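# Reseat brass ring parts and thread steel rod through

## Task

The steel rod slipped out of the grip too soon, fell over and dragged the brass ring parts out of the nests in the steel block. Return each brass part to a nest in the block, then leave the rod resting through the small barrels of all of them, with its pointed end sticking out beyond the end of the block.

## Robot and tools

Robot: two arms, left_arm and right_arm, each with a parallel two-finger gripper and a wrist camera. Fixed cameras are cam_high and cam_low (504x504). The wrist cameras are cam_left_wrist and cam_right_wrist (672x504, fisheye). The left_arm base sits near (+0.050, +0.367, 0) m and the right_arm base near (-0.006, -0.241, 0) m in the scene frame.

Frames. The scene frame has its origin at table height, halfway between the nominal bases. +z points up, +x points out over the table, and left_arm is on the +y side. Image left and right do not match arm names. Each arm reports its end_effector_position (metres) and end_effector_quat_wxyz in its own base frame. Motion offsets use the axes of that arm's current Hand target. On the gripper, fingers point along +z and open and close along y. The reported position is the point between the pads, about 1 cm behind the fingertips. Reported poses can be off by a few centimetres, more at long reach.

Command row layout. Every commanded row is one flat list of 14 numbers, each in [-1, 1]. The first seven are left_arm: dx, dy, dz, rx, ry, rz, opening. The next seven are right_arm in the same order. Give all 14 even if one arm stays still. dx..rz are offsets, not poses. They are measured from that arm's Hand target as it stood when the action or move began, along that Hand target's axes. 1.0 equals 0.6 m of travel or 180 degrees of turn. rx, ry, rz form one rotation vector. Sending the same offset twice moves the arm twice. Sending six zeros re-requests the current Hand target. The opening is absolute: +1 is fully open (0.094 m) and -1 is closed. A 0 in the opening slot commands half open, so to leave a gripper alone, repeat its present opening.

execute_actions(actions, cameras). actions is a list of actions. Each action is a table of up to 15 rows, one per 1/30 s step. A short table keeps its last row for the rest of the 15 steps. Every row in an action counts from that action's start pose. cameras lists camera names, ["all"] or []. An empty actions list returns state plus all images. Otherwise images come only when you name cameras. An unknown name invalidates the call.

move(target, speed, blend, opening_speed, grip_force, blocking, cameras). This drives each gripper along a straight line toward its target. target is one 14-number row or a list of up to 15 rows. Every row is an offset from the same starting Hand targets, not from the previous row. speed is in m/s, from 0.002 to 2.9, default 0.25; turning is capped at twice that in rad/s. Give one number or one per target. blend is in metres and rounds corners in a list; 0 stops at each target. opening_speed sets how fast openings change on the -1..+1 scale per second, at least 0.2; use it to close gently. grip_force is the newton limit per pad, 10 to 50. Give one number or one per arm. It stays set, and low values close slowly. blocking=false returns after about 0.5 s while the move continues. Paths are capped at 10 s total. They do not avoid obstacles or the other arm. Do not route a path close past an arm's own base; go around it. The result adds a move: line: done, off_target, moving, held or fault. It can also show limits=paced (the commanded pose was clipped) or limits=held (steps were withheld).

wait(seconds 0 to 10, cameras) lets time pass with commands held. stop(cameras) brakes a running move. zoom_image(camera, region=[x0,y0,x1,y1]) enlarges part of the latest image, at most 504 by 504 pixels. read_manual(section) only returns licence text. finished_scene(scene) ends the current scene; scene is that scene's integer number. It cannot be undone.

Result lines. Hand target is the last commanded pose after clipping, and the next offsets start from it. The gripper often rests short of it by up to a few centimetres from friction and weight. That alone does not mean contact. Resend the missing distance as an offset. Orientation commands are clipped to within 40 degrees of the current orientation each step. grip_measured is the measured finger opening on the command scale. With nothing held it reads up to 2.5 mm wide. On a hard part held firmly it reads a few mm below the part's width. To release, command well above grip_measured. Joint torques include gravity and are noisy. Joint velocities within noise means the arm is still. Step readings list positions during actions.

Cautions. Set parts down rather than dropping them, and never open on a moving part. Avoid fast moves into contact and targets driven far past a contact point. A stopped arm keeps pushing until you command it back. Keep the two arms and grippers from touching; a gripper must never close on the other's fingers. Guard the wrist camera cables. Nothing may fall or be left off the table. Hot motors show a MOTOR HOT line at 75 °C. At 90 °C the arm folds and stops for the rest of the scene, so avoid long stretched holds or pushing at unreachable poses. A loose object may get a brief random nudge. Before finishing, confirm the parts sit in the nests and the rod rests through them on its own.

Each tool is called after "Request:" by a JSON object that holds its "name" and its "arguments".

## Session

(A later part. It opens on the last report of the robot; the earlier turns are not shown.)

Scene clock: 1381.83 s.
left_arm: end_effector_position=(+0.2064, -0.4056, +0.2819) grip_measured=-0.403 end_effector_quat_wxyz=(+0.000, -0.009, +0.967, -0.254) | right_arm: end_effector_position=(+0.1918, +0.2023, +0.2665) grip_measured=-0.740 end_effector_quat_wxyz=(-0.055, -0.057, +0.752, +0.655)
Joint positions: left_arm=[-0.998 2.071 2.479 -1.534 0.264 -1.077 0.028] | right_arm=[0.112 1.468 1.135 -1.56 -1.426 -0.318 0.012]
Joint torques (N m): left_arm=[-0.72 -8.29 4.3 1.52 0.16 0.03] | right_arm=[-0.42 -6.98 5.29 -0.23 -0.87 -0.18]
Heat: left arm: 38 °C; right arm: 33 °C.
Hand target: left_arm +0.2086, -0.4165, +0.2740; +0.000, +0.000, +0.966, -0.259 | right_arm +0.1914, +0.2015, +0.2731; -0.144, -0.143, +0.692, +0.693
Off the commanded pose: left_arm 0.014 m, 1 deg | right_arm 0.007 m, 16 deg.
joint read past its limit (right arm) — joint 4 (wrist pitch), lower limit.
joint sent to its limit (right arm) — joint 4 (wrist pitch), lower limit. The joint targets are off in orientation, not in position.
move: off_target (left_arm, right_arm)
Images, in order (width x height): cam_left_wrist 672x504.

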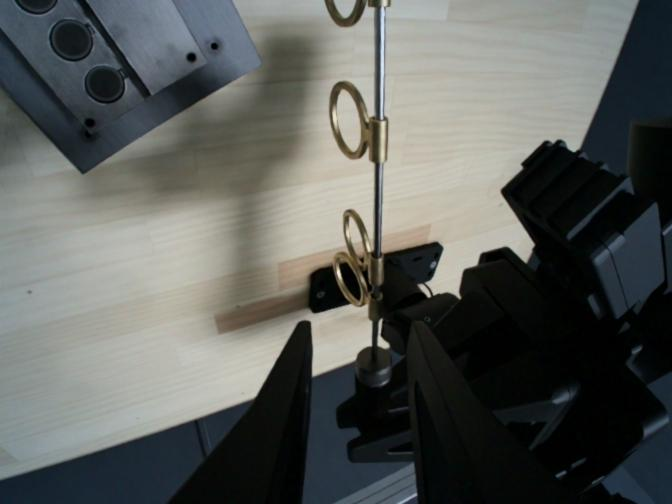

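Request:
{"name": "move", "arguments": {"target": [-0.02,-0.005,0.018,0,0,0,-0.4,0,0,0,0,0,0,-0.95], "cameras": ["cam_left_wrist"]}}

Request:
{"name": "zoom_image", "arguments": {"camera": "cam_left_wrist", "region": [300, 300, 440, 500]}}

Scene clock: 1387.10 s.
left_arm: end_effector_position=(+0.2120, -0.4124, +0.2582) grip_measured=-0.403 end_effector_quat_wxyz=(-0.013, -0.014, +0.973, -0.232) | right_arm: end_effector_position=(+0.1918, +0.2023, +0.2665) grip_measured=-0.740 end_effector_quat_wxyz=(-0.055, -0.057, +0.752, +0.655)
Joint positions: left_arm=[-0.996 2.126 2.479 -1.532 0.264 -1.077 0.028] | right_arm=[0.112 1.468 1.135 -1.56 -1.426 -0.318 0.012]
Joint torques (N m): left_arm=[0.4 -8.55 9.03 1.43 0.26 0.14] | right_arm=[-0.44 -6.93 5.3 -0.22 -0.86 -0.15]
Heat: left arm: 37 °C; right arm: 33 °C.
Hand target: left_arm +0.2205, -0.4245, +0.2662; +0.000, +0.000, +0.966, -0.259 | right_arm +0.1914, +0.2015, +0.2731; -0.144, -0.143, +0.692, +0.693
Off the commanded pose: left_arm 0.017 m, 4 deg | right_arm 0.007 m, 16 deg.
joint read past its limit (right arm) — joint 4 (wrist pitch), lower limit.
joint sent to its limit (right arm) — joint 4 (wrist pitch), lower limit. The joint targets are off in orientation, not in position.
move: off_target (left_arm, right_arm)
Images, in order (width x height): cam_left_wrist 672x504.

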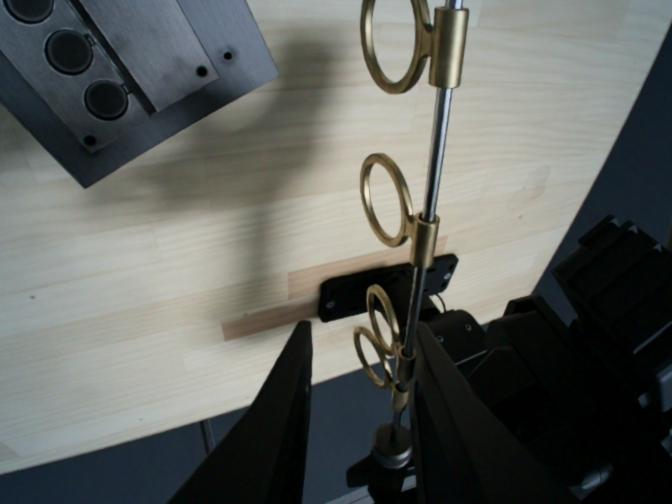

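Scaled by 2.520 from the camera's 672x504 image, which has a finer 960x720 frame.

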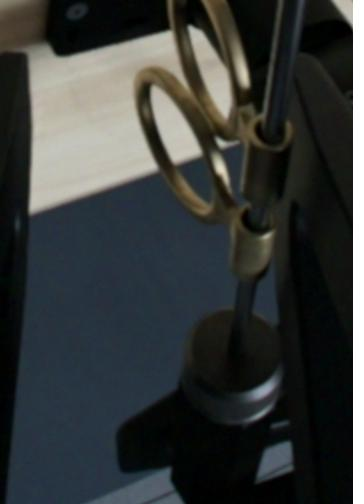

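Request:
{"name": "move", "arguments": {"target": [0.02,-0.013,-0.013,0,0,0,-0.4,0,0,0,0,0,0,-0.95], "cameras": ["cam_left_wrist"]}}

Request:
{"name": "zoom_image", "arguments": {"camera": "cam_left_wrist", "region": [300, 300, 440, 500]}}

Scene clock: 1396.57 s.
left_arm: end_effector_position=(+0.2086, -0.4245, +0.2749) grip_measured=-0.403 end_effector_quat_wxyz=(+0.001, +0.000, +0.966, -0.258) | right_arm: end_effector_position=(+0.1918, +0.2023, +0.2665) grip_measured=-0.740 end_effector_quat_wxyz=(-0.055, -0.057, +0.752, +0.655)
Joint positions: left_arm=[-1.016 2.146 2.563 -1.532 0.264 -1.079 0.028] | right_arm=[0.112 1.468 1.135 -1.56 -1.426 -0.318 0.012]
Joint torques (N m): left_arm=[-0.1 -8.29 9.92 0.91 0.12 -0.11] | right_arm=[-0.43 -7.01 5.37 -0.22 -0.86 -0.17]
Heat: left arm: 37 °C; right arm: 33 °C.
Hand target: left_arm +0.2084, -0.4274, +0.2769; +0.000, +0.000, +0.966, -0.259 | right_arm +0.1914, +0.2015, +0.2731; -0.144, -0.143, +0.692, +0.693
Off the commanded pose: left_arm 0.003 m, 0 deg | right_arm 0.007 m, 16 deg.
joint read past its limit (right arm) — joint 4 (wrist pitch), lower limit.
joint sent to its limit (right arm) — joint 4 (wrist pitch), lower limit. The joint targets are off in orientation, not in position.
move: off_target (right_arm)
Images, in order (width x height): cam_left_wrist 672x504.

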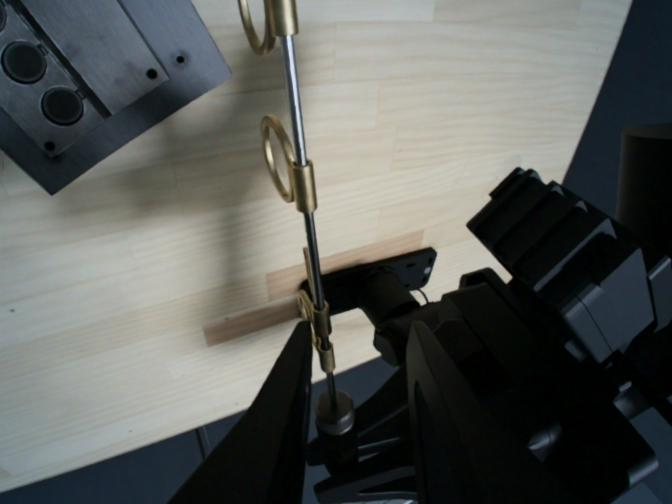

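Scaled by 2.520 from the camera's 672x504 image, which has a finer 960x720 frame.

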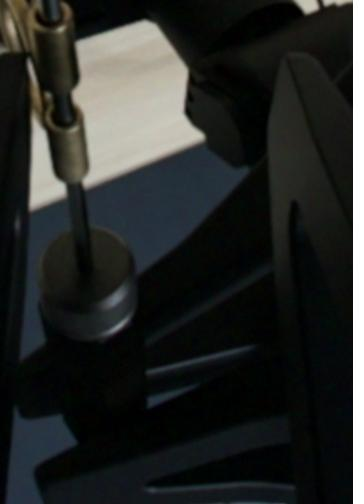

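Request:
{"name": "move", "arguments": {"target": [0,0.014,0.001,0,0,0,-0.4,0,0,0,0,0,0,-0.95], "cameras": ["cam_left_wrist"]}}

Request:
{"name": "zoom_image", "arguments": {"camera": "cam_left_wrist", "region": [300, 300, 440, 500]}}

Scene clock: 1403.00 s.
left_arm: end_effector_position=(+0.2060, -0.4204, +0.2551) grip_measured=-0.403 end_effector_quat_wxyz=(-0.016, -0.005, +0.973, -0.231) | right_arm: end_effector_position=(+0.1918, +0.2023, +0.2665) grip_measured=-0.740 end_effector_quat_wxyz=(-0.055, -0.057, +0.752, +0.655)
Joint positions: left_arm=[-1.016 2.146 2.498 -1.532 0.264 -1.079 0.028] | right_arm=[0.112 1.468 1.135 -1.56 -1.426 -0.318 0.012]
Joint torques (N m): left_arm=[0.51 -13.38 4.3 1.45 0.15 -0.02] | right_arm=[-0.44 -6.98 5.38 -0.21 -0.86 -0.18]
Heat: left arm: 37 °C; right arm: 33 °C.
Hand target: left_arm +0.2084, -0.4204, +0.2722; +0.000, +0.000, +0.966, -0.259 | right_arm +0.1914, +0.2015, +0.2731; -0.144, -0.143, +0.692, +0.693
Off the commanded pose: left_arm 0.017 m, 4 deg | right_arm 0.007 m, 16 deg.
joint read past its limit (right arm) — joint 4 (wrist pitch), lower limit.
joint sent to its limit (right arm) — joint 4 (wrist pitch), lower limit. The joint targets are off in orientation, not in position.
move: off_target (left_arm, right_arm)
Images, in order (width x height): cam_left_wrist 672x504.

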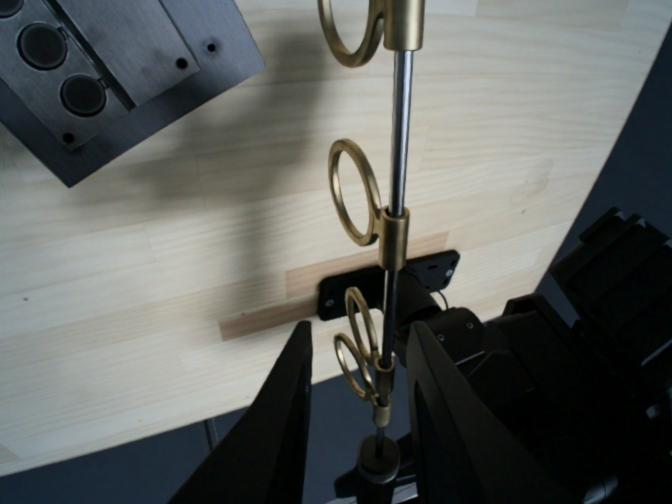

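Scaled by 2.520 from the camera's 672x504 image, which has a finer 960x720 frame.

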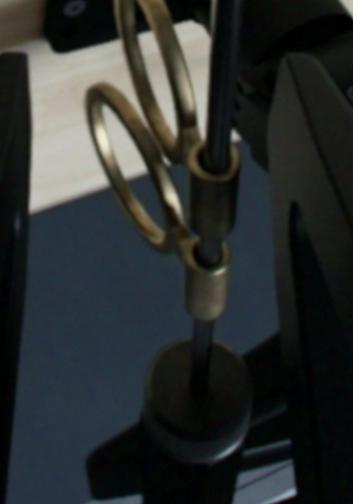

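Request:
{"name": "move", "arguments": {"target": [0.003,-0.002,-0.011,0,0,0,-0.4,0,0,0,0,0,0,-0.95], "cameras": ["cam_left_wrist"]}}

Request:
{"name": "zoom_image", "arguments": {"camera": "cam_left_wrist", "region": [300, 300, 440, 500]}}

Scene clock: 1410.60 s.
left_arm: end_effector_position=(+0.2060, -0.4204, +0.2551) grip_measured=-0.403 end_effector_quat_wxyz=(-0.016, -0.005, +0.973, -0.231) | right_arm: end_effector_position=(+0.1918, +0.2023, +0.2665) grip_measured=-0.740 end_effector_quat_wxyz=(-0.055, -0.057, +0.752, +0.655)
Joint positions: left_arm=[-1.016 2.146 2.498 -1.532 0.264 -1.079 0.028] | right_arm=[0.112 1.468 1.135 -1.56 -1.426 -0.318 0.012]
Joint torques (N m): left_arm=[0.46 -13.08 7.43 1.1 0.14 -0.04] | right_arm=[-0.46 -6.99 5.35 -0.22 -0.87 -0.17]
Heat: left arm: 37 °C; right arm: 33 °C.
Hand target: left_arm +0.2066, -0.4182, +0.2785; +0.000, +0.000, +0.966, -0.259 | right_arm +0.1914, +0.2015, +0.2731; -0.144, -0.143, +0.692, +0.693
Off the commanded pose: left_arm 0.024 m, 4 deg | right_arm 0.007 m, 16 deg.
joint read past its limit (right arm) — joint 4 (wrist pitch), lower limit.
joint sent to its limit (right arm) — joint 4 (wrist pitch), lower limit. The joint targets are off in orientation, not in position.
move: off_target (left_arm, right_arm)
Images, in order (width x height): cam_left_wrist 672x504.

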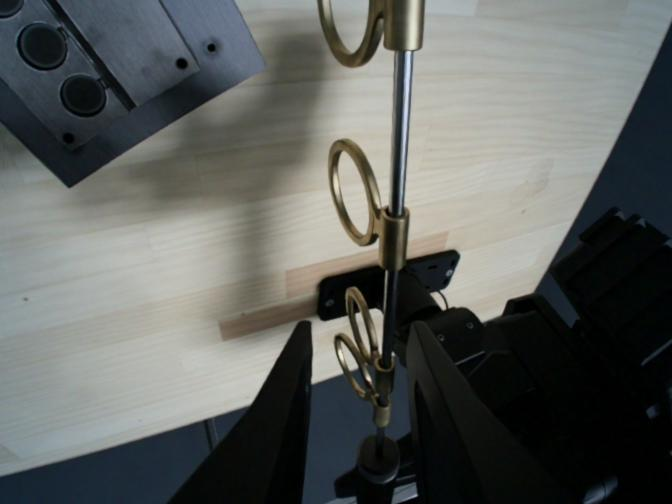

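Scaled by 2.520 from the camera's 672x504 image, which has a finer 960x720 frame.

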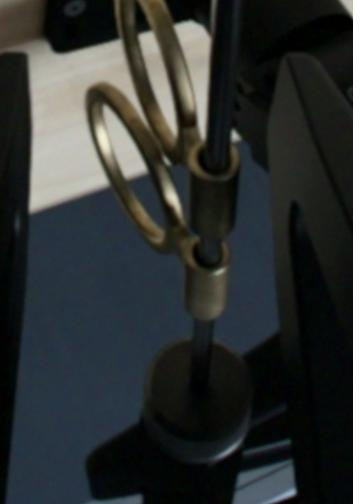

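Request:
{"name": "move", "arguments": {"target": [0.003,-0.0035,-0.009,0,0,0,-0.4,0,0,0,0,0,0,-0.95], "cameras": ["cam_left_wrist"]}}

Request:
{"name": "zoom_image", "arguments": {"camera": "cam_left_wrist", "region": [300, 300, 440, 500]}}

Scene clock: 1416.87 s.
left_arm: end_effector_position=(+0.2072, -0.4223, +0.2634) grip_measured=-0.403 end_effector_quat_wxyz=(-0.009, -0.003, +0.970, -0.243) | right_arm: end_effector_position=(+0.1918, +0.2023, +0.2665) grip_measured=-0.740 end_effector_quat_wxyz=(-0.055, -0.057, +0.752, +0.655)
Joint positions: left_arm=[-1.016 2.146 2.526 -1.532 0.264 -1.079 0.028] | right_arm=[0.112 1.468 1.135 -1.56 -1.426 -0.318 0.012]
Joint torques (N m): left_arm=[0.05 -11.44 10.07 0.77 0.15 -0.06] | right_arm=[-0.4 -6.93 5.3 -0.22 -0.85 -0.16]
Heat: left arm: 37 °C; right arm: 33 °C.
Hand target: left_arm +0.2048, -0.4173, +0.2841; +0.000, +0.000, +0.966, -0.259 | right_arm +0.1914, +0.2015, +0.2731; -0.144, -0.143, +0.692, +0.693
Off the commanded pose: left_arm 0.021 m, 2 deg | right_arm 0.007 m, 16 deg.
joint read past its limit (right arm) — joint 4 (wrist pitch), lower limit.
joint sent to its limit (right arm) — joint 4 (wrist pitch), lower limit. The joint targets are off in orientation, not in position.
move: off_target (left_arm, right_arm)
Images, in order (width x height): cam_left_wrist 672x504.

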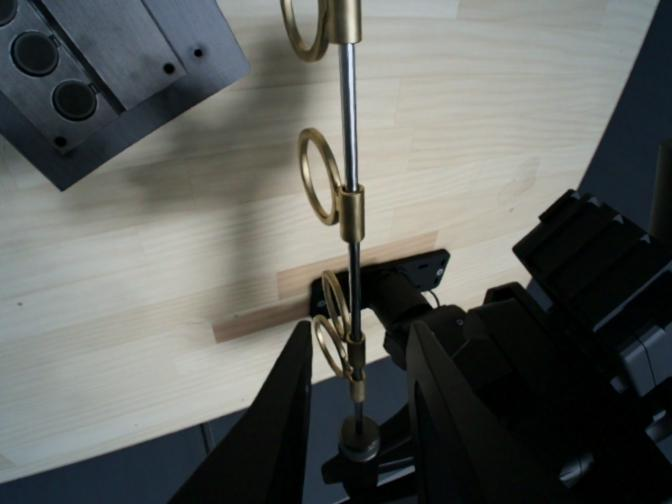

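Scaled by 2.520 from the camera's 672x504 image, which has a finer 960x720 frame.

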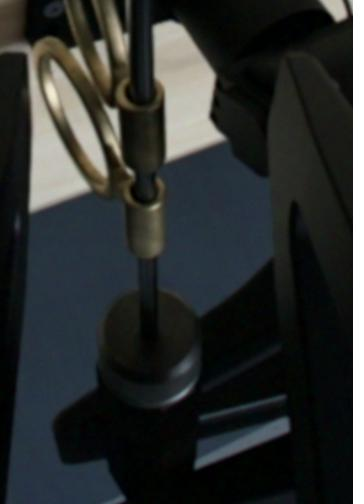

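Request:
{"name": "move", "arguments": {"target": [0.02,0,0,0,0,0,-0.4,0,0,0,0,0,0,-0.95], "cameras": ["cam_left_wrist"]}}

Request:
{"name": "zoom_image", "arguments": {"camera": "cam_left_wrist", "region": [300, 300, 440, 500]}}

Scene clock: 1423.10 s.
left_arm: end_effector_position=(+0.1988, -0.4263, +0.2634) grip_measured=-0.403 end_effector_quat_wxyz=(-0.013, -0.001, +0.970, -0.243) | right_arm: end_effector_position=(+0.1918, +0.2023, +0.2665) grip_measured=-0.740 end_effector_quat_wxyz=(-0.055, -0.057, +0.752, +0.655)
Joint positions: left_arm=[-1.036 2.146 2.526 -1.532 0.264 -1.095 0.028] | right_arm=[0.112 1.468 1.135 -1.56 -1.426 -0.318 0.012]
Joint torques (N m): left_arm=[-0.43 -14.98 4.18 1.05 0.02 -0.17] | right_arm=[-0.46 -7.01 5.29 -0.23 -0.85 -0.16]
Heat: left arm: 37 °C; right arm: 33 °C.
Hand target: left_arm +0.1928, -0.4173, +0.2841; +0.000, +0.000, +0.966, -0.259 | right_arm +0.1914, +0.2015, +0.2731; -0.144, -0.143, +0.692, +0.693
Off the commanded pose: left_arm 0.023 m, 2 deg | right_arm 0.007 m, 16 deg.
joint read past its limit (right arm) — joint 4 (wrist pitch), lower limit.
joint sent to its limit (right arm) — joint 4 (wrist pitch), lower limit. The joint targets are off in orientation, not in position.
move: off_target (left_arm, right_arm)
Images, in order (width x height): cam_left_wrist 672x504.

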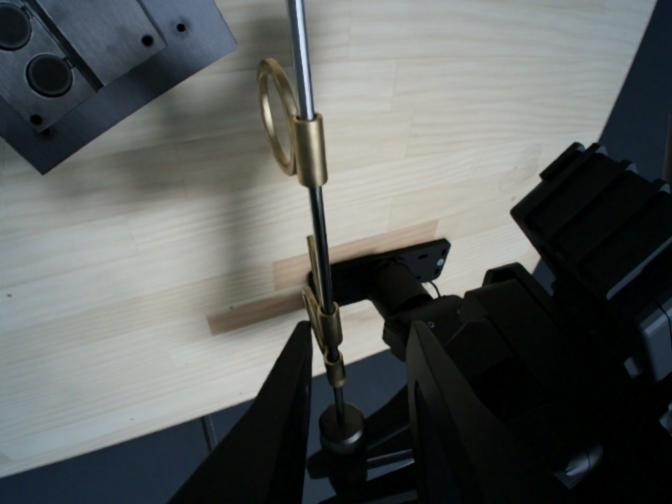

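Scaled by 2.520 from the camera's 672x504 image, which has a finer 960x720 frame.

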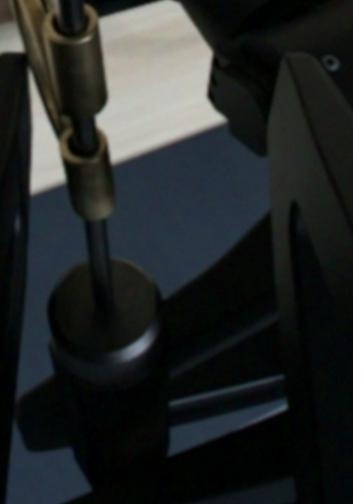

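Request:
{"name": "move", "arguments": {"target": [0.004,0.013,-0.009,0,0,0,-0.4,0,0,0,0,0,0,-0.95], "cameras": ["cam_left_wrist"]}}

Request:
{"name": "zoom_image", "arguments": {"camera": "cam_left_wrist", "region": [300, 300, 440, 500]}}

Scene clock: 1429.40 s.
left_arm: end_effector_position=(+0.1910, -0.4126, +0.2662) grip_measured=-0.403 end_effector_quat_wxyz=(-0.016, -0.003, +0.972, -0.236) | right_arm: end_effector_position=(+0.1918, +0.2023, +0.2665) grip_measured=-0.740 end_effector_quat_wxyz=(-0.055, -0.057, +0.752, +0.655)
Joint positions: left_arm=[-1.036 2.076 2.431 -1.523 0.263 -1.095 0.028] | right_arm=[0.112 1.468 1.135 -1.56 -1.426 -0.318 0.012]
Joint torques (N m): left_arm=[0.13 -13.86 4.25 1.28 0.04 -0.05] | right_arm=[-0.46 -6.98 5.37 -0.23 -0.86 -0.14]
Heat: left arm: 37 °C; right arm: 34 °C.
Hand target: left_arm +0.1904, -0.4078, +0.2849; +0.000, +0.000, +0.966, -0.259 | right_arm +0.1914, +0.2015, +0.2731; -0.144, -0.143, +0.692, +0.693
Off the commanded pose: left_arm 0.019 m, 3 deg | right_arm 0.007 m, 16 deg.
joint read past its limit (right arm) — joint 4 (wrist pitch), lower limit.
joint sent to its limit (right arm) — joint 4 (wrist pitch), lower limit. The joint targets are off in orientation, not in position.
move: off_target (left_arm, right_arm)
Images, in order (width x height): cam_left_wrist 672x504.

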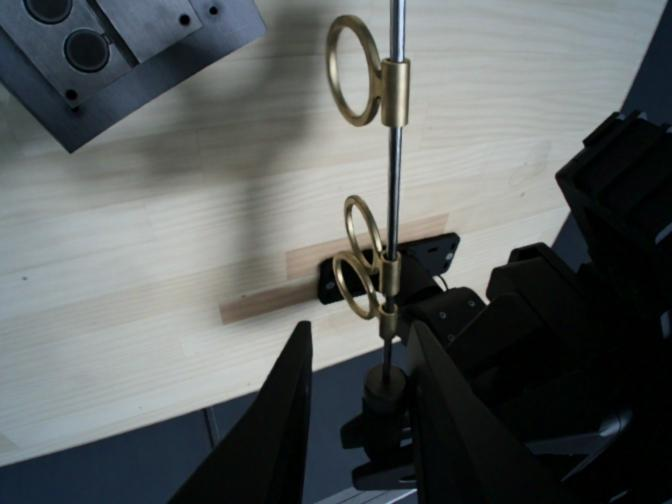

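Scaled by 2.520 from the camera's 672x504 image, which has a finer 960x720 frame.

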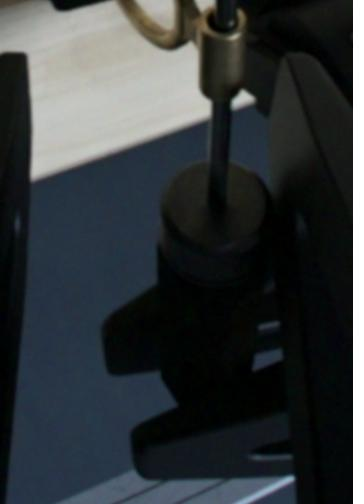

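Request:
{"name": "move", "arguments": {"target": [-0.02,-0.008,0.003,0,0,0,-0.4,0,0,0,0,0,0,-0.95], "cameras": ["cam_left_wrist"]}}

Request:
{"name": "zoom_image", "arguments": {"camera": "cam_left_wrist", "region": [300, 300, 440, 500]}}

Scene clock: 1437.60 s.
left_arm: end_effector_position=(+0.2012, -0.4124, +0.2832) grip_measured=-0.403 end_effector_quat_wxyz=(+0.000, -0.008, +0.966, -0.259) | right_arm: end_effector_position=(+0.1918, +0.2023, +0.2665) grip_measured=-0.740 end_effector_quat_wxyz=(-0.055, -0.057, +0.752, +0.655)
Joint positions: left_arm=[-1.017 2.076 2.486 -1.523 0.263 -1.095 0.028] | right_arm=[0.112 1.468 1.135 -1.56 -1.426 -0.318 0.012]
Joint torques (N m): left_arm=[0.34 -7.83 9.76 0.83 0.16 0.14] | right_arm=[-0.49 -6.9 5.33 -0.22 -0.87 -0.14]
Heat: left arm: 39 °C; right arm: 34 °C.
Hand target: left_arm +0.2025, -0.4128, +0.2858; +0.000, +0.000, +0.966, -0.259 | right_arm +0.1914, +0.2015, +0.2731; -0.144, -0.143, +0.692, +0.693
Off the commanded pose: left_arm 0.003 m, 1 deg | right_arm 0.007 m, 16 deg.
joint read past its limit (right arm) — joint 4 (wrist pitch), lower limit.
joint sent to its limit (right arm) — joint 4 (wrist pitch), lower limit. The joint targets are off in orientation, not in position.
move: off_target (right_arm)
Images, in order (width x height): cam_left_wrist 672x504.

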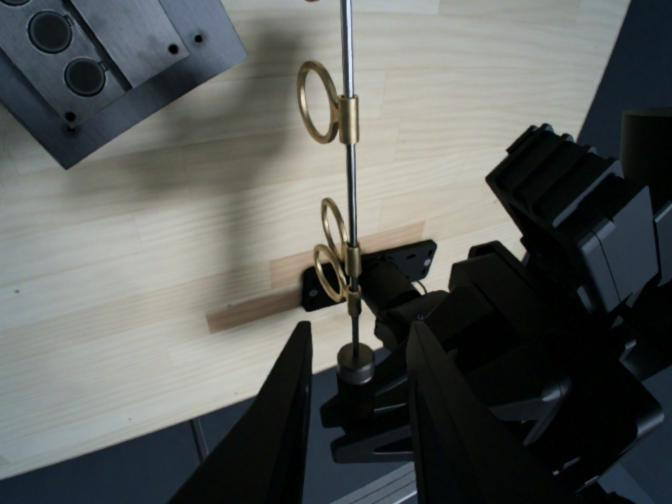

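Scaled by 2.520 from the camera's 672x504 image, which has a finer 960x720 frame.

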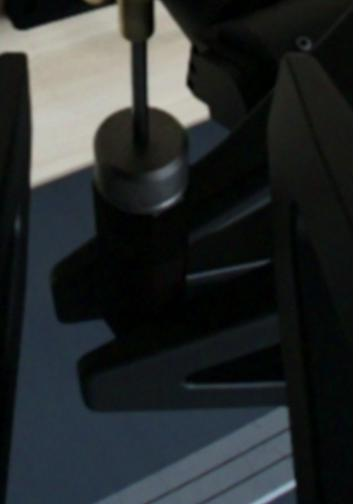

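Request:
{"name": "move", "arguments": {"target": [-0.005,0,0.03,0,0,0,-0.4,0,0,0,0,0,0,-0.95], "cameras": ["cam_left_wrist"]}}

Request:
{"name": "zoom_image", "arguments": {"camera": "cam_left_wrist", "region": [300, 300, 440, 500]}}

Scene clock: 1446.53 s.
left_arm: end_effector_position=(+0.2010, -0.4121, +0.2764) grip_measured=-0.403 end_effector_quat_wxyz=(-0.005, -0.009, +0.968, -0.251) | right_arm: end_effector_position=(+0.1918, +0.2023, +0.2665) grip_measured=-0.740 end_effector_quat_wxyz=(-0.055, -0.057, +0.752, +0.655)
Joint positions: left_arm=[-1.017 2.076 2.462 -1.517 0.263 -1.095 0.028] | right_arm=[0.112 1.468 1.135 -1.56 -1.426 -0.318 0.012]
Joint torques (N m): left_arm=[-0.23 -8.55 4.49 1.55 0.12 0.1] | right_arm=[-0.46 -6.98 5.34 -0.22 -0.85 -0.15]
Heat: left arm: 38 °C; right arm: 34 °C.
Hand target: left_arm +0.2055, -0.4218, +0.2702; +0.000, +0.000, +0.966, -0.259 | right_arm +0.1914, +0.2015, +0.2731; -0.144, -0.143, +0.692, +0.693
Off the commanded pose: left_arm 0.012 m, 1 deg | right_arm 0.007 m, 16 deg.
joint read past its limit (right arm) — joint 4 (wrist pitch), lower limit.
joint sent to its limit (right arm) — joint 4 (wrist pitch), lower limit. The joint targets are off in orientation, not in position.
move: off_target (left_arm, right_arm)
Images, in order (width x height): cam_left_wrist 672x504.

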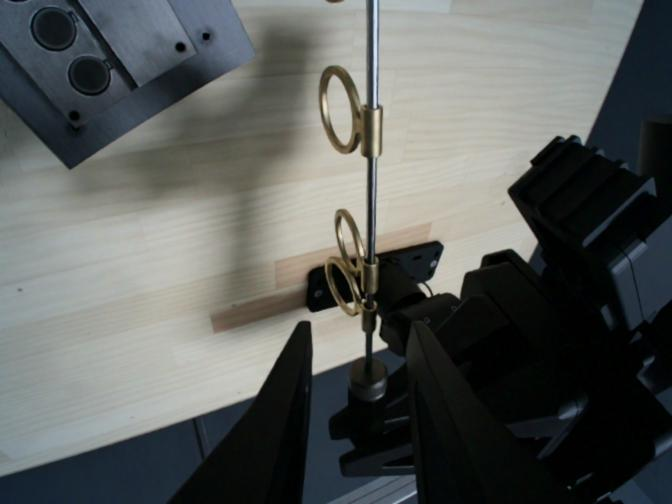

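Scaled by 2.520 from the camera's 672x504 image, which has a finer 960x720 frame.

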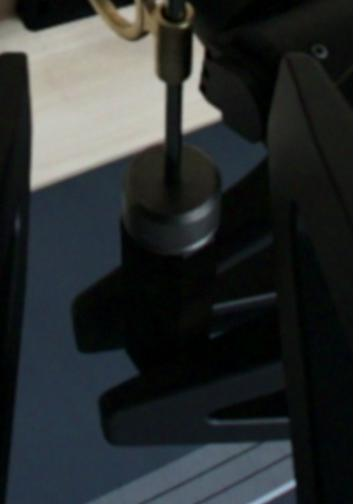

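Request:
{"name": "move", "arguments": {"target": [-0.013,-0.002,0,0,0,0,-0.4,0,0,0,0,0,0,-0.95], "cameras": ["cam_left_wrist"]}}

Request:
{"name": "zoom_image", "arguments": {"camera": "cam_left_wrist", "region": [300, 300, 440, 500]}}

Scene clock: 1452.37 s.
left_arm: end_effector_position=(+0.2063, -0.4141, +0.2644) grip_measured=-0.403 end_effector_quat_wxyz=(-0.010, -0.012, +0.971, -0.240) | right_arm: end_effector_position=(+0.1918, +0.2023, +0.2665) grip_measured=-0.740 end_effector_quat_wxyz=(-0.055, -0.057, +0.752, +0.655)
Joint positions: left_arm=[-1.009 2.104 2.462 -1.517 0.263 -1.089 0.028] | right_arm=[0.112 1.468 1.135 -1.56 -1.426 -0.318 0.012]
Joint torques (N m): left_arm=[0.49 -8.25 9.46 1.24 0.24 0.16] | right_arm=[-0.44 -6.99 5.34 -0.22 -0.85 -0.15]
Heat: left arm: 38 °C; right arm: 34 °C.
Hand target: left_arm +0.2133, -0.4229, +0.2708; +0.000, +0.000, +0.966, -0.259 | right_arm +0.1914, +0.2015, +0.2731; -0.144, -0.143, +0.692, +0.693
Off the commanded pose: left_arm 0.013 m, 3 deg | right_arm 0.007 m, 16 deg.
joint read past its limit (right arm) — joint 4 (wrist pitch), lower limit.
joint sent to its limit (right arm) — joint 4 (wrist pitch), lower limit. The joint targets are off in orientation, not in position.
move: off_target (left_arm, right_arm)
Images, in order (width x height): cam_left_wrist 672x504.

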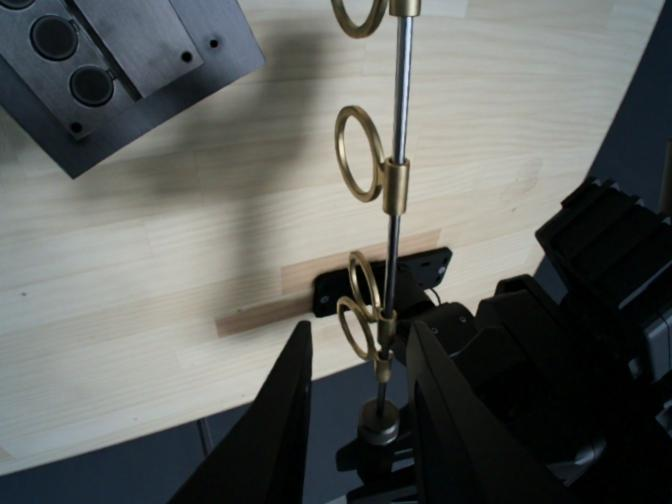

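Scaled by 2.520 from the camera's 672x504 image, which has a finer 960x720 frame.

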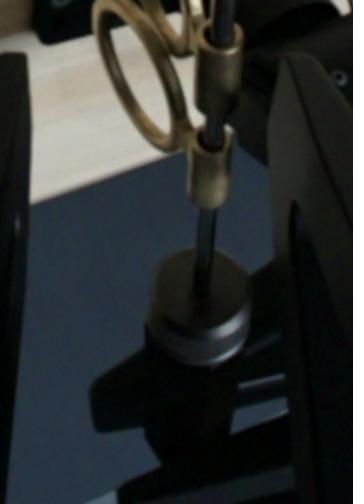

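Request:
{"name": "move", "arguments": {"target": [0,-0.010,-0.004,0,0,0,-0.4,0,0,0,0,0,0,-0.95], "cameras": ["cam_left_wrist"]}}

Request:
{"name": "zoom_image", "arguments": {"camera": "cam_left_wrist", "region": [300, 300, 440, 500]}}

Scene clock: 1459.27 s.
left_arm: end_effector_position=(+0.2141, -0.4264, +0.2751) grip_measured=-0.403 end_effector_quat_wxyz=(+0.003, -0.008, +0.965, -0.262) | right_arm: end_effector_position=(+0.1918, +0.2023, +0.2665) grip_measured=-0.740 end_effector_quat_wxyz=(-0.055, -0.057, +0.752, +0.655)
Joint positions: left_arm=[-1.009 2.158 2.581 -1.527 0.263 -1.089 0.028] | right_arm=[0.112 1.468 1.135 -1.56 -1.426 -0.318 0.012]
Joint torques (N m): left_arm=[-0.06 -8.28 9.83 0.82 0.15 0.11] | right_arm=[-0.46 -7.04 5.31 -0.22 -0.85 -0.16]
Heat: left arm: 37 °C; right arm: 34 °C.
Hand target: left_arm +0.2133, -0.4269, +0.2758; +0.000, +0.000, +0.966, -0.259 | right_arm +0.1914, +0.2015, +0.2731; -0.144, -0.143, +0.692, +0.693
Off the commanded pose: left_arm 0.001 m, 1 deg | right_arm 0.007 m, 16 deg.
joint read past its limit (right arm) — joint 4 (wrist pitch), lower limit.
joint sent to its limit (right arm) — joint 4 (wrist pitch), lower limit. The joint targets are off in orientation, not in position.
move: off_target (right_arm)
Images, in order (width x height): cam_left_wrist 672x504.

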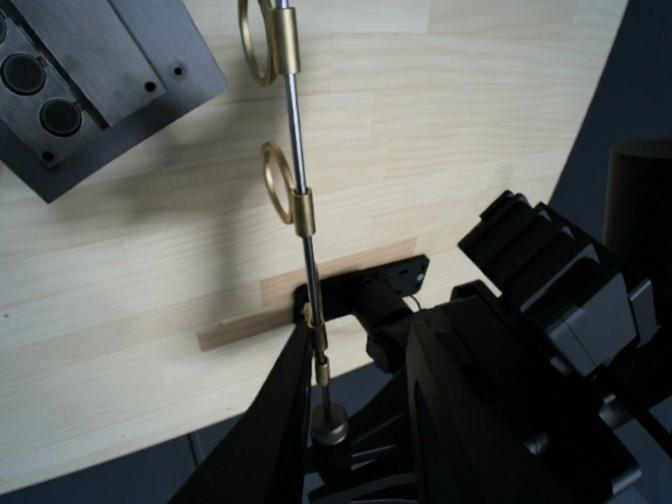

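Scaled by 2.520 from the camera's 672x504 image, which has a finer 960x720 frame.

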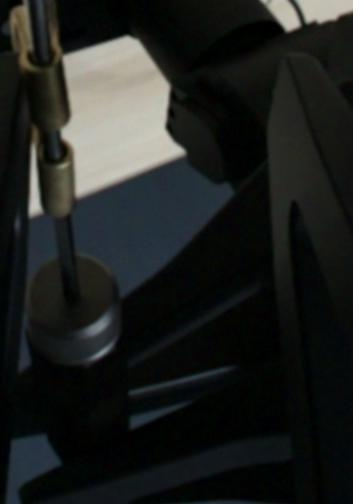

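Request:
{"name": "move", "arguments": {"target": [0.003,0.008,-0.003,0,0,0,-0.4,0,0,0,0,0,0,-0.95], "cameras": ["cam_left_wrist"]}}

Request:
{"name": "zoom_image", "arguments": {"camera": "cam_left_wrist", "region": [300, 300, 440, 500]}}

Scene clock: 1467.70 s.
left_arm: end_effector_position=(+0.2141, -0.4264, +0.2751) grip_measured=-0.403 end_effector_quat_wxyz=(+0.003, -0.008, +0.965, -0.262) | right_arm: end_effector_position=(+0.1918, +0.2023, +0.2665) grip_measured=-0.740 end_effector_quat_wxyz=(-0.055, -0.057, +0.752, +0.655)
Joint positions: left_arm=[-1.009 2.158 2.581 -1.527 0.263 -1.089 0.028] | right_arm=[0.112 1.468 1.135 -1.56 -1.426 -0.318 0.012]
Joint torques (N m): left_arm=[0.39 -11.03 4.36 1.03 0.18 0.17] | right_arm=[-0.43 -6.98 5.37 -0.21 -0.85 -0.16]
Heat: left arm: 37 °C; right arm: 34 °C.
Hand target: left_arm +0.2115, -0.4218, +0.2750; +0.000, +0.000, +0.966, -0.259 | right_arm +0.1914, +0.2015, +0.2731; -0.144, -0.143, +0.692, +0.693
Off the commanded pose: left_arm 0.005 m, 1 deg | right_arm 0.007 m, 16 deg.
joint read past its limit (right arm) — joint 4 (wrist pitch), lower limit.
joint sent to its limit (right arm) — joint 4 (wrist pitch), lower limit. The joint targets are off in orientation, not in position.
move: off_target (right_arm)
Images, in order (width x height): cam_left_wrist 672x504.

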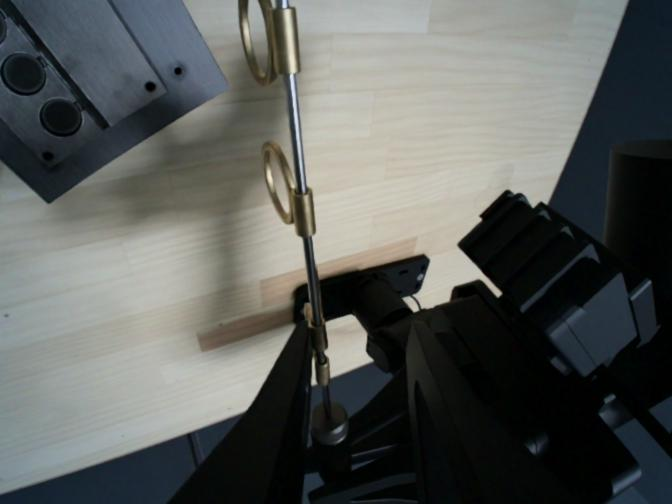

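Scaled by 2.520 from the camera's 672x504 image, which has a finer 960x720 frame.

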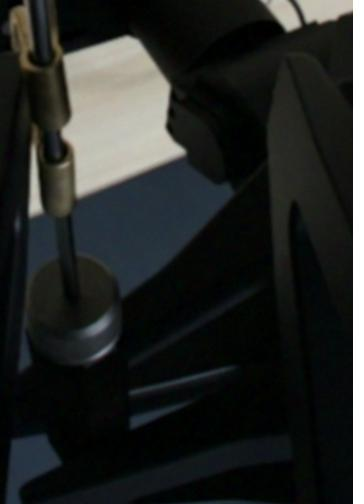

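Request:
{"name": "move", "arguments": {"target": [0.003,0.005,-0.003,0,0,0,-0.4,0,0,0,0,0,0,-0.95], "cameras": ["cam_left_wrist"]}}

Request:
{"name": "zoom_image", "arguments": {"camera": "cam_left_wrist", "region": [300, 300, 440, 500]}}

Scene clock: 1472.60 s.
left_arm: end_effector_position=(+0.2122, -0.4233, +0.2596) grip_measured=-0.403 end_effector_quat_wxyz=(-0.009, -0.012, +0.970, -0.241) | right_arm: end_effector_position=(+0.1918, +0.2023, +0.2665) grip_measured=-0.740 end_effector_quat_wxyz=(-0.055, -0.057, +0.752, +0.655)
Joint positions: left_arm=[-1.009 2.158 2.53 -1.527 0.263 -1.089 0.028] | right_arm=[0.112 1.468 1.135 -1.56 -1.426 -0.318 0.012]
Joint torques (N m): left_arm=[0.31 -13.7 4.29 1.16 0.18 0.17] | right_arm=[-0.44 -6.93 5.34 -0.22 -0.84 -0.15]
Heat: left arm: 38 °C; right arm: 34 °C.
Hand target: left_arm +0.2097, -0.4183, +0.2750; +0.000, +0.000, +0.966, -0.259 | right_arm +0.1914, +0.2015, +0.2731; -0.144, -0.143, +0.692, +0.693
Off the commanded pose: left_arm 0.016 m, 3 deg | right_arm 0.007 m, 16 deg.
joint read past its limit (right arm) — joint 4 (wrist pitch), lower limit.
joint sent to its limit (right arm) — joint 4 (wrist pitch), lower limit. The joint targets are off in orientation, not in position.
move: off_target (left_arm, right_arm)
Images, in order (width x height): cam_left_wrist 672x504.

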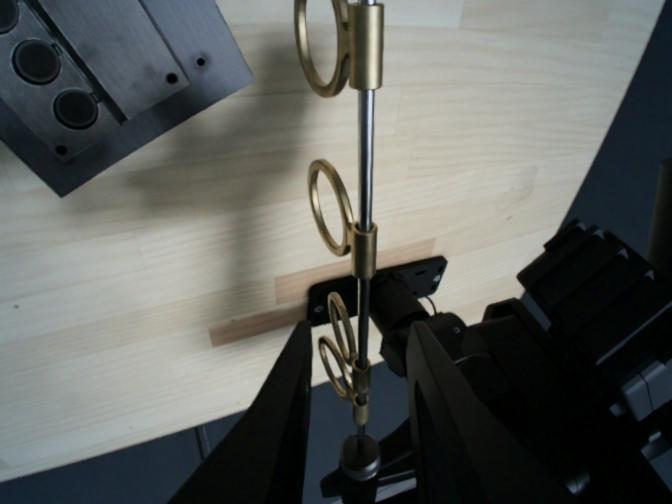

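Scaled by 2.520 from the camera's 672x504 image, which has a finer 960x720 frame.

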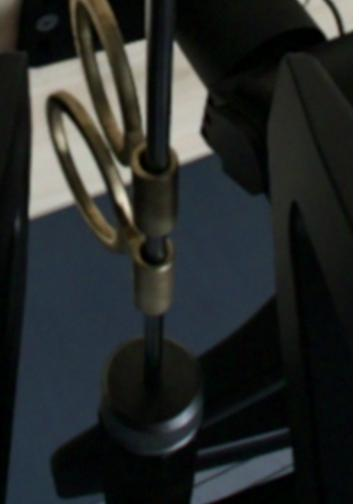

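Request:
{"name": "move", "arguments": {"target": [0,0,0,0,0,0,-1,0,0,0,0,0,0,-0.95], "grip_force": [15,50], "opening_speed": 0.6, "cameras": ["cam_left_wrist"]}}

Request:
{"name": "move", "arguments": {"target": [-0.028,0,0,0,0,0,-1,0,0,0,0,0,0,-0.95], "speed": 0.06, "cameras": ["cam_low","cam_left_wrist"]}}

Request:
{"name": "zoom_image", "arguments": {"camera": "cam_left_wrist", "region": [300, 300, 440, 500]}}

Request:
{"name": "zoom_image", "arguments": {"camera": "cam_low", "region": [245, 140, 335, 190]}}

Scene clock: 1488.83 s.
left_arm: end_effector_position=(+0.2122, -0.4233, +0.2596) grip_measured=-0.895 end_effector_quat_wxyz=(-0.009, -0.012, +0.970, -0.241) | right_arm: end_effector_position=(+0.1918, +0.2023, +0.2665) grip_measured=-0.740 end_effector_quat_wxyz=(-0.055, -0.057, +0.752, +0.655)
Joint positions: left_arm=[-1.009 2.158 2.53 -1.527 0.263 -1.089 0.005] | right_arm=[0.112 1.468 1.135 -1.56 -1.426 -0.318 0.012]
Joint torques (N m): left_arm=[0.43 -13.61 4.3 1.14 0.19 0.15] | right_arm=[-0.44 -6.95 5.34 -0.23 -0.86 -0.16]
Heat: left arm: 40 °C; right arm: 34 °C.
Hand target: left_arm +0.2097, -0.4183, +0.2750; +0.000, +0.000, +0.966, -0.259 | right_arm +0.1914, +0.2015, +0.2731; -0.144, -0.143, +0.692, +0.693
Off the commanded pose: left_arm 0.016 m, 3 deg | right_arm 0.007 m, 16 deg.
joint read past its limit (right arm) — joint 4 (wrist pitch), lower limit.
joint sent to its limit (right arm) — joint 4 (wrist pitch), lower limit. The joint targets are off in orientation, not in position.
grip_force (N): 15, 50
move: off_target (left_arm, right_arm)
Images, in order (width x height): cam_left_wrist 672x504.

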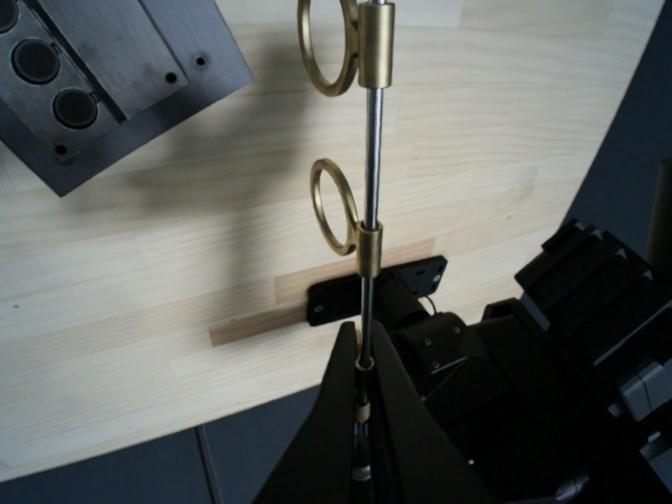

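Scene clock: 1490.23 s.
left_arm: end_effector_position=(+0.2188, -0.4201, +0.2683) grip_measured=-0.895 end_effector_quat_wxyz=(-0.010, -0.009, +0.967, -0.255) | right_arm: end_effector_position=(+0.1937, +0.2033, +0.2725) grip_measured=-0.740 end_effector_quat_wxyz=(-0.049, -0.055, +0.741, +0.668)
Joint positions: left_arm=[-0.984 2.162 2.564 -1.54 0.289 -1.066 0.005] | right_arm=[0.112 1.468 1.135 -1.56 -1.461 -0.326 0.012]
Joint torques (N m): left_arm=[1.32 -8.79 10.62 0.84 0.11 0.25] | right_arm=[-0.42 -6.95 5.15 -0.2 -0.56 -0.13]
Heat: left arm: 40 °C; right arm: 34 °C.
Hand target: left_arm +0.2264, -0.4184, +0.2751; +0.000, +0.000, +0.966, -0.259 | right_arm +0.1914, +0.2015, +0.2731; -0.144, -0.143, +0.692, +0.693
Off the commanded pose: left_arm 0.010 m, 2 deg | right_arm 0.003 m, 16 deg.
joint read past its limit (right arm) — joint 4 (wrist pitch), lower limit.
joint sent to its limit (right arm) — joint 4 (wrist pitch), lower limit. The joint targets are off in orientation, not in position.
grip_force (N): 15, 50
move: off_target (right_arm)
Images, in order (width x height): cam_low 504x504, cam_left_wrist 672x504.

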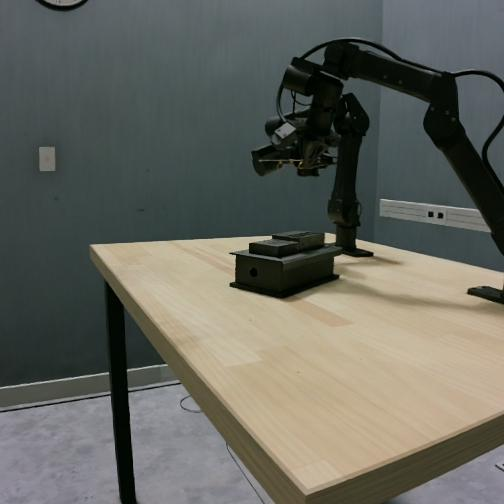

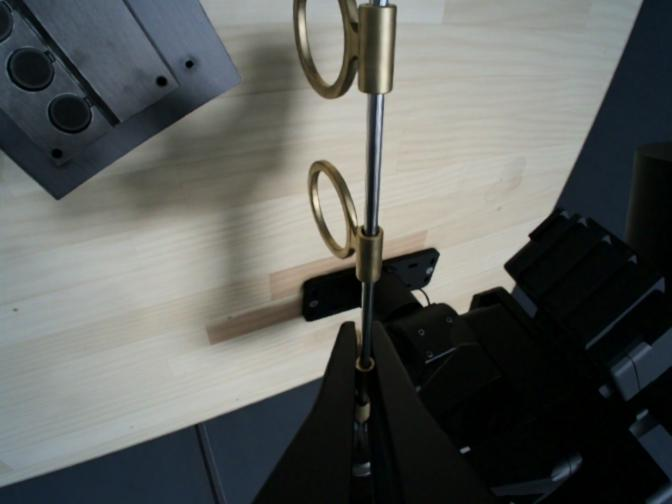

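Scaled by 2.520 from the camera's 672x504 image, which has a finer 960x720 frame.

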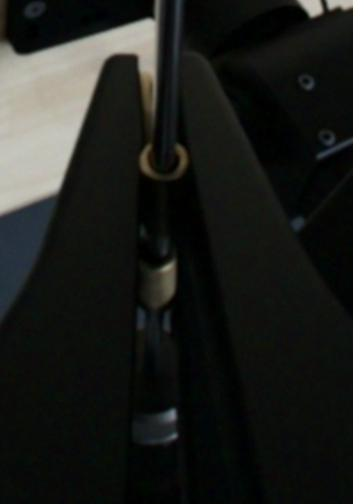

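Scaled by 5.600 from the camera's 504x504 image, which has a finer 720x720 frame.

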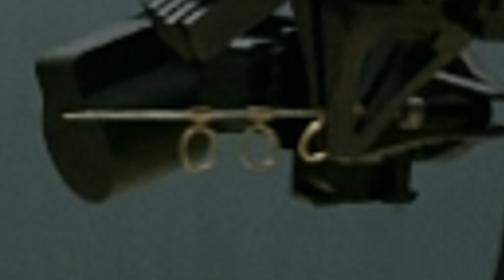

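Request:
{"name": "move", "arguments": {"target": [-0.028,0,0,0,0,0,-1,0,0,0,0,0,0,-0.95], "speed": 0.06, "cameras": ["cam_low","cam_left_wrist"]}}

Request:
{"name": "zoom_image", "arguments": {"camera": "cam_left_wrist", "region": [300, 300, 440, 500]}}

Request:
{"name": "zoom_image", "arguments": {"camera": "cam_low", "region": [245, 140, 335, 190]}}

Scene clock: 1500.70 s.
left_arm: end_effector_position=(+0.2228, -0.4233, +0.2697) grip_measured=-0.895 end_effector_quat_wxyz=(-0.025, -0.002, +0.964, -0.267) | right_arm: end_effector_position=(+0.1948, +0.2032, +0.2740) grip_measured=-0.740 end_effector_quat_wxyz=(-0.049, -0.051, +0.738, +0.671)
Joint positions: left_arm=[-0.963 2.207 2.638 -1.57 0.338 -1.042 0.005] | right_arm=[0.111 1.468 1.135 -1.557 -1.47 -0.318 0.012]
Joint torques (N m): left_arm=[2.32 -8.79 10.52 0.98 -0.16 0.27] | right_arm=[-0.27 -6.87 5.15 -0.23 -0.49 -0.11]
Heat: left arm: 38 °C; right arm: 34 °C.
Hand target: left_arm +0.2433, -0.4183, +0.2750; +0.000, +0.000, +0.966, -0.259 | right_arm +0.1914, +0.2014, +0.2731; -0.144, -0.143, +0.692, +0.693
Off the commanded pose: left_arm 0.022 m, 3 deg | right_arm 0.004 m, 16 deg.
joint read past its limit (right arm) — joint 4 (wrist pitch), lower limit.
joint sent to its limit (left arm) — joint 4 (wrist pitch), lower limit. The joint targets still meet the commanded pose.
joint sent to its limit (right arm) — joint 4 (wrist pitch), lower limit. The joint targets are off in orientation, not in position.
grip_force (N): 15, 50
move: off_target (left_arm, right_arm)
Images, in order (width x height): cam_low 504x504, cam_left_wrist 672x504.

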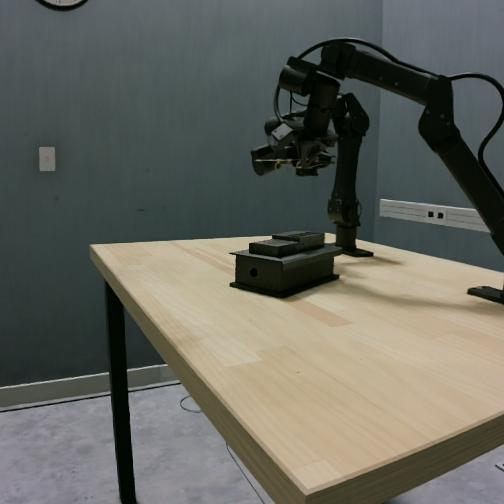

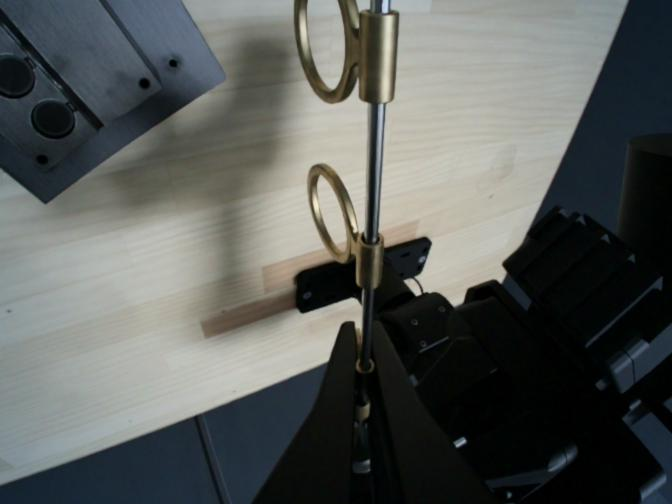

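Scaled by 2.520 from the camera's 672x504 image, which has a finer 960x720 frame.

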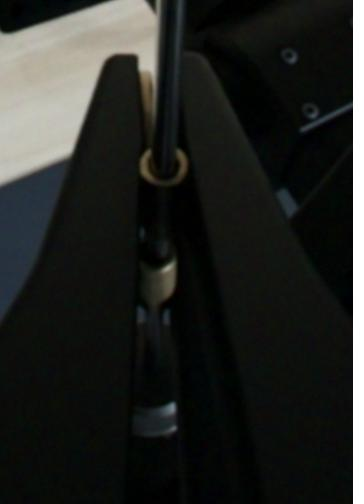

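Scaled by 5.600 from the camera's 504x504 image, which has a finer 720x720 frame.

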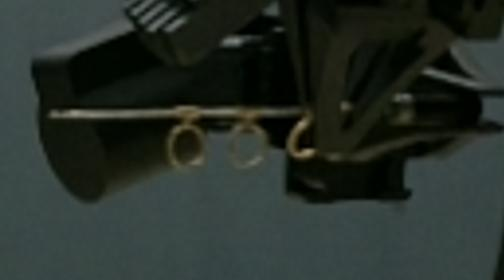

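Request:
{"name": "move", "arguments": {"target": [-0.02,0,0,0,0,0,-1,0,0,0,0,0,0,-0.95], "speed": 0.06, "cameras": ["cam_left_wrist"]}}

Request:
{"name": "zoom_image", "arguments": {"camera": "cam_left_wrist", "region": [300, 300, 440, 500]}}

Scene clock: 1508.53 s.
left_arm: end_effector_position=(+0.2251, -0.4233, +0.2710) grip_measured=-0.895 end_effector_quat_wxyz=(-0.034, +0.002, +0.961, -0.273) | right_arm: end_effector_position=(+0.1961, +0.2035, +0.2744) grip_measured=-0.740 end_effector_quat_wxyz=(-0.044, -0.055, +0.737, +0.673)
Joint positions: left_arm=[-0.948 2.227 2.674 -1.589 0.369 -1.025 0.005] | right_arm=[0.111 1.468 1.135 -1.545 -1.475 -0.318 0.012]
Joint torques (N m): left_arm=[3.06 -8.58 10.35 1.15 -0.35 0.25] | right_arm=[-0.28 -6.93 5.08 -0.32 -0.43 -0.12]
Heat: left arm: 37 °C; right arm: 34 °C.
Hand target: left_arm +0.2553, -0.4183, +0.2751; +0.000, +0.000, +0.966, -0.259 | right_arm +0.1914, +0.2014, +0.2731; -0.144, -0.143, +0.692, +0.693
Off the commanded pose: left_arm 0.031 m, 4 deg | right_arm 0.005 m, 16 deg.
joint read past its limit (left arm) — joint 4 (wrist pitch), lower limit.
joint sent to its limit (left arm) — joint 4 (wrist pitch), lower limit. The joint targets still meet the commanded pose.
joint sent to its limit (right arm) — joint 4 (wrist pitch), lower limit. The joint targets are off in orientation, not in position.
grip_force (N): 15, 50
move: off_target (left_arm, right_arm)
Images, in order (width x height): cam_left_wrist 672x504.

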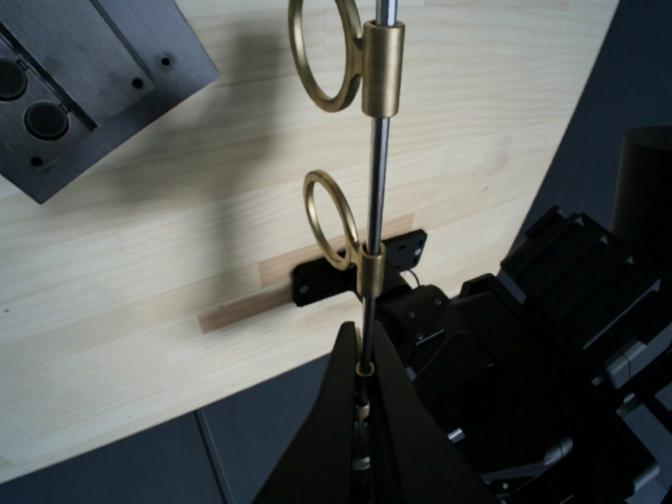

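Scaled by 2.520 from the camera's 672x504 image, which has a finer 960x720 frame.

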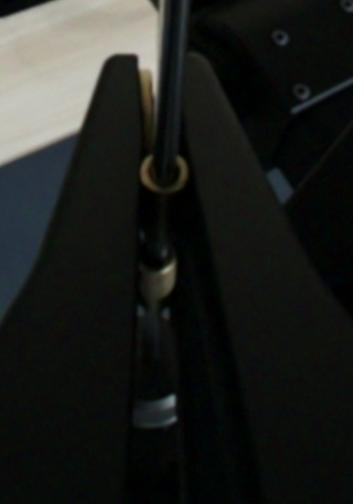

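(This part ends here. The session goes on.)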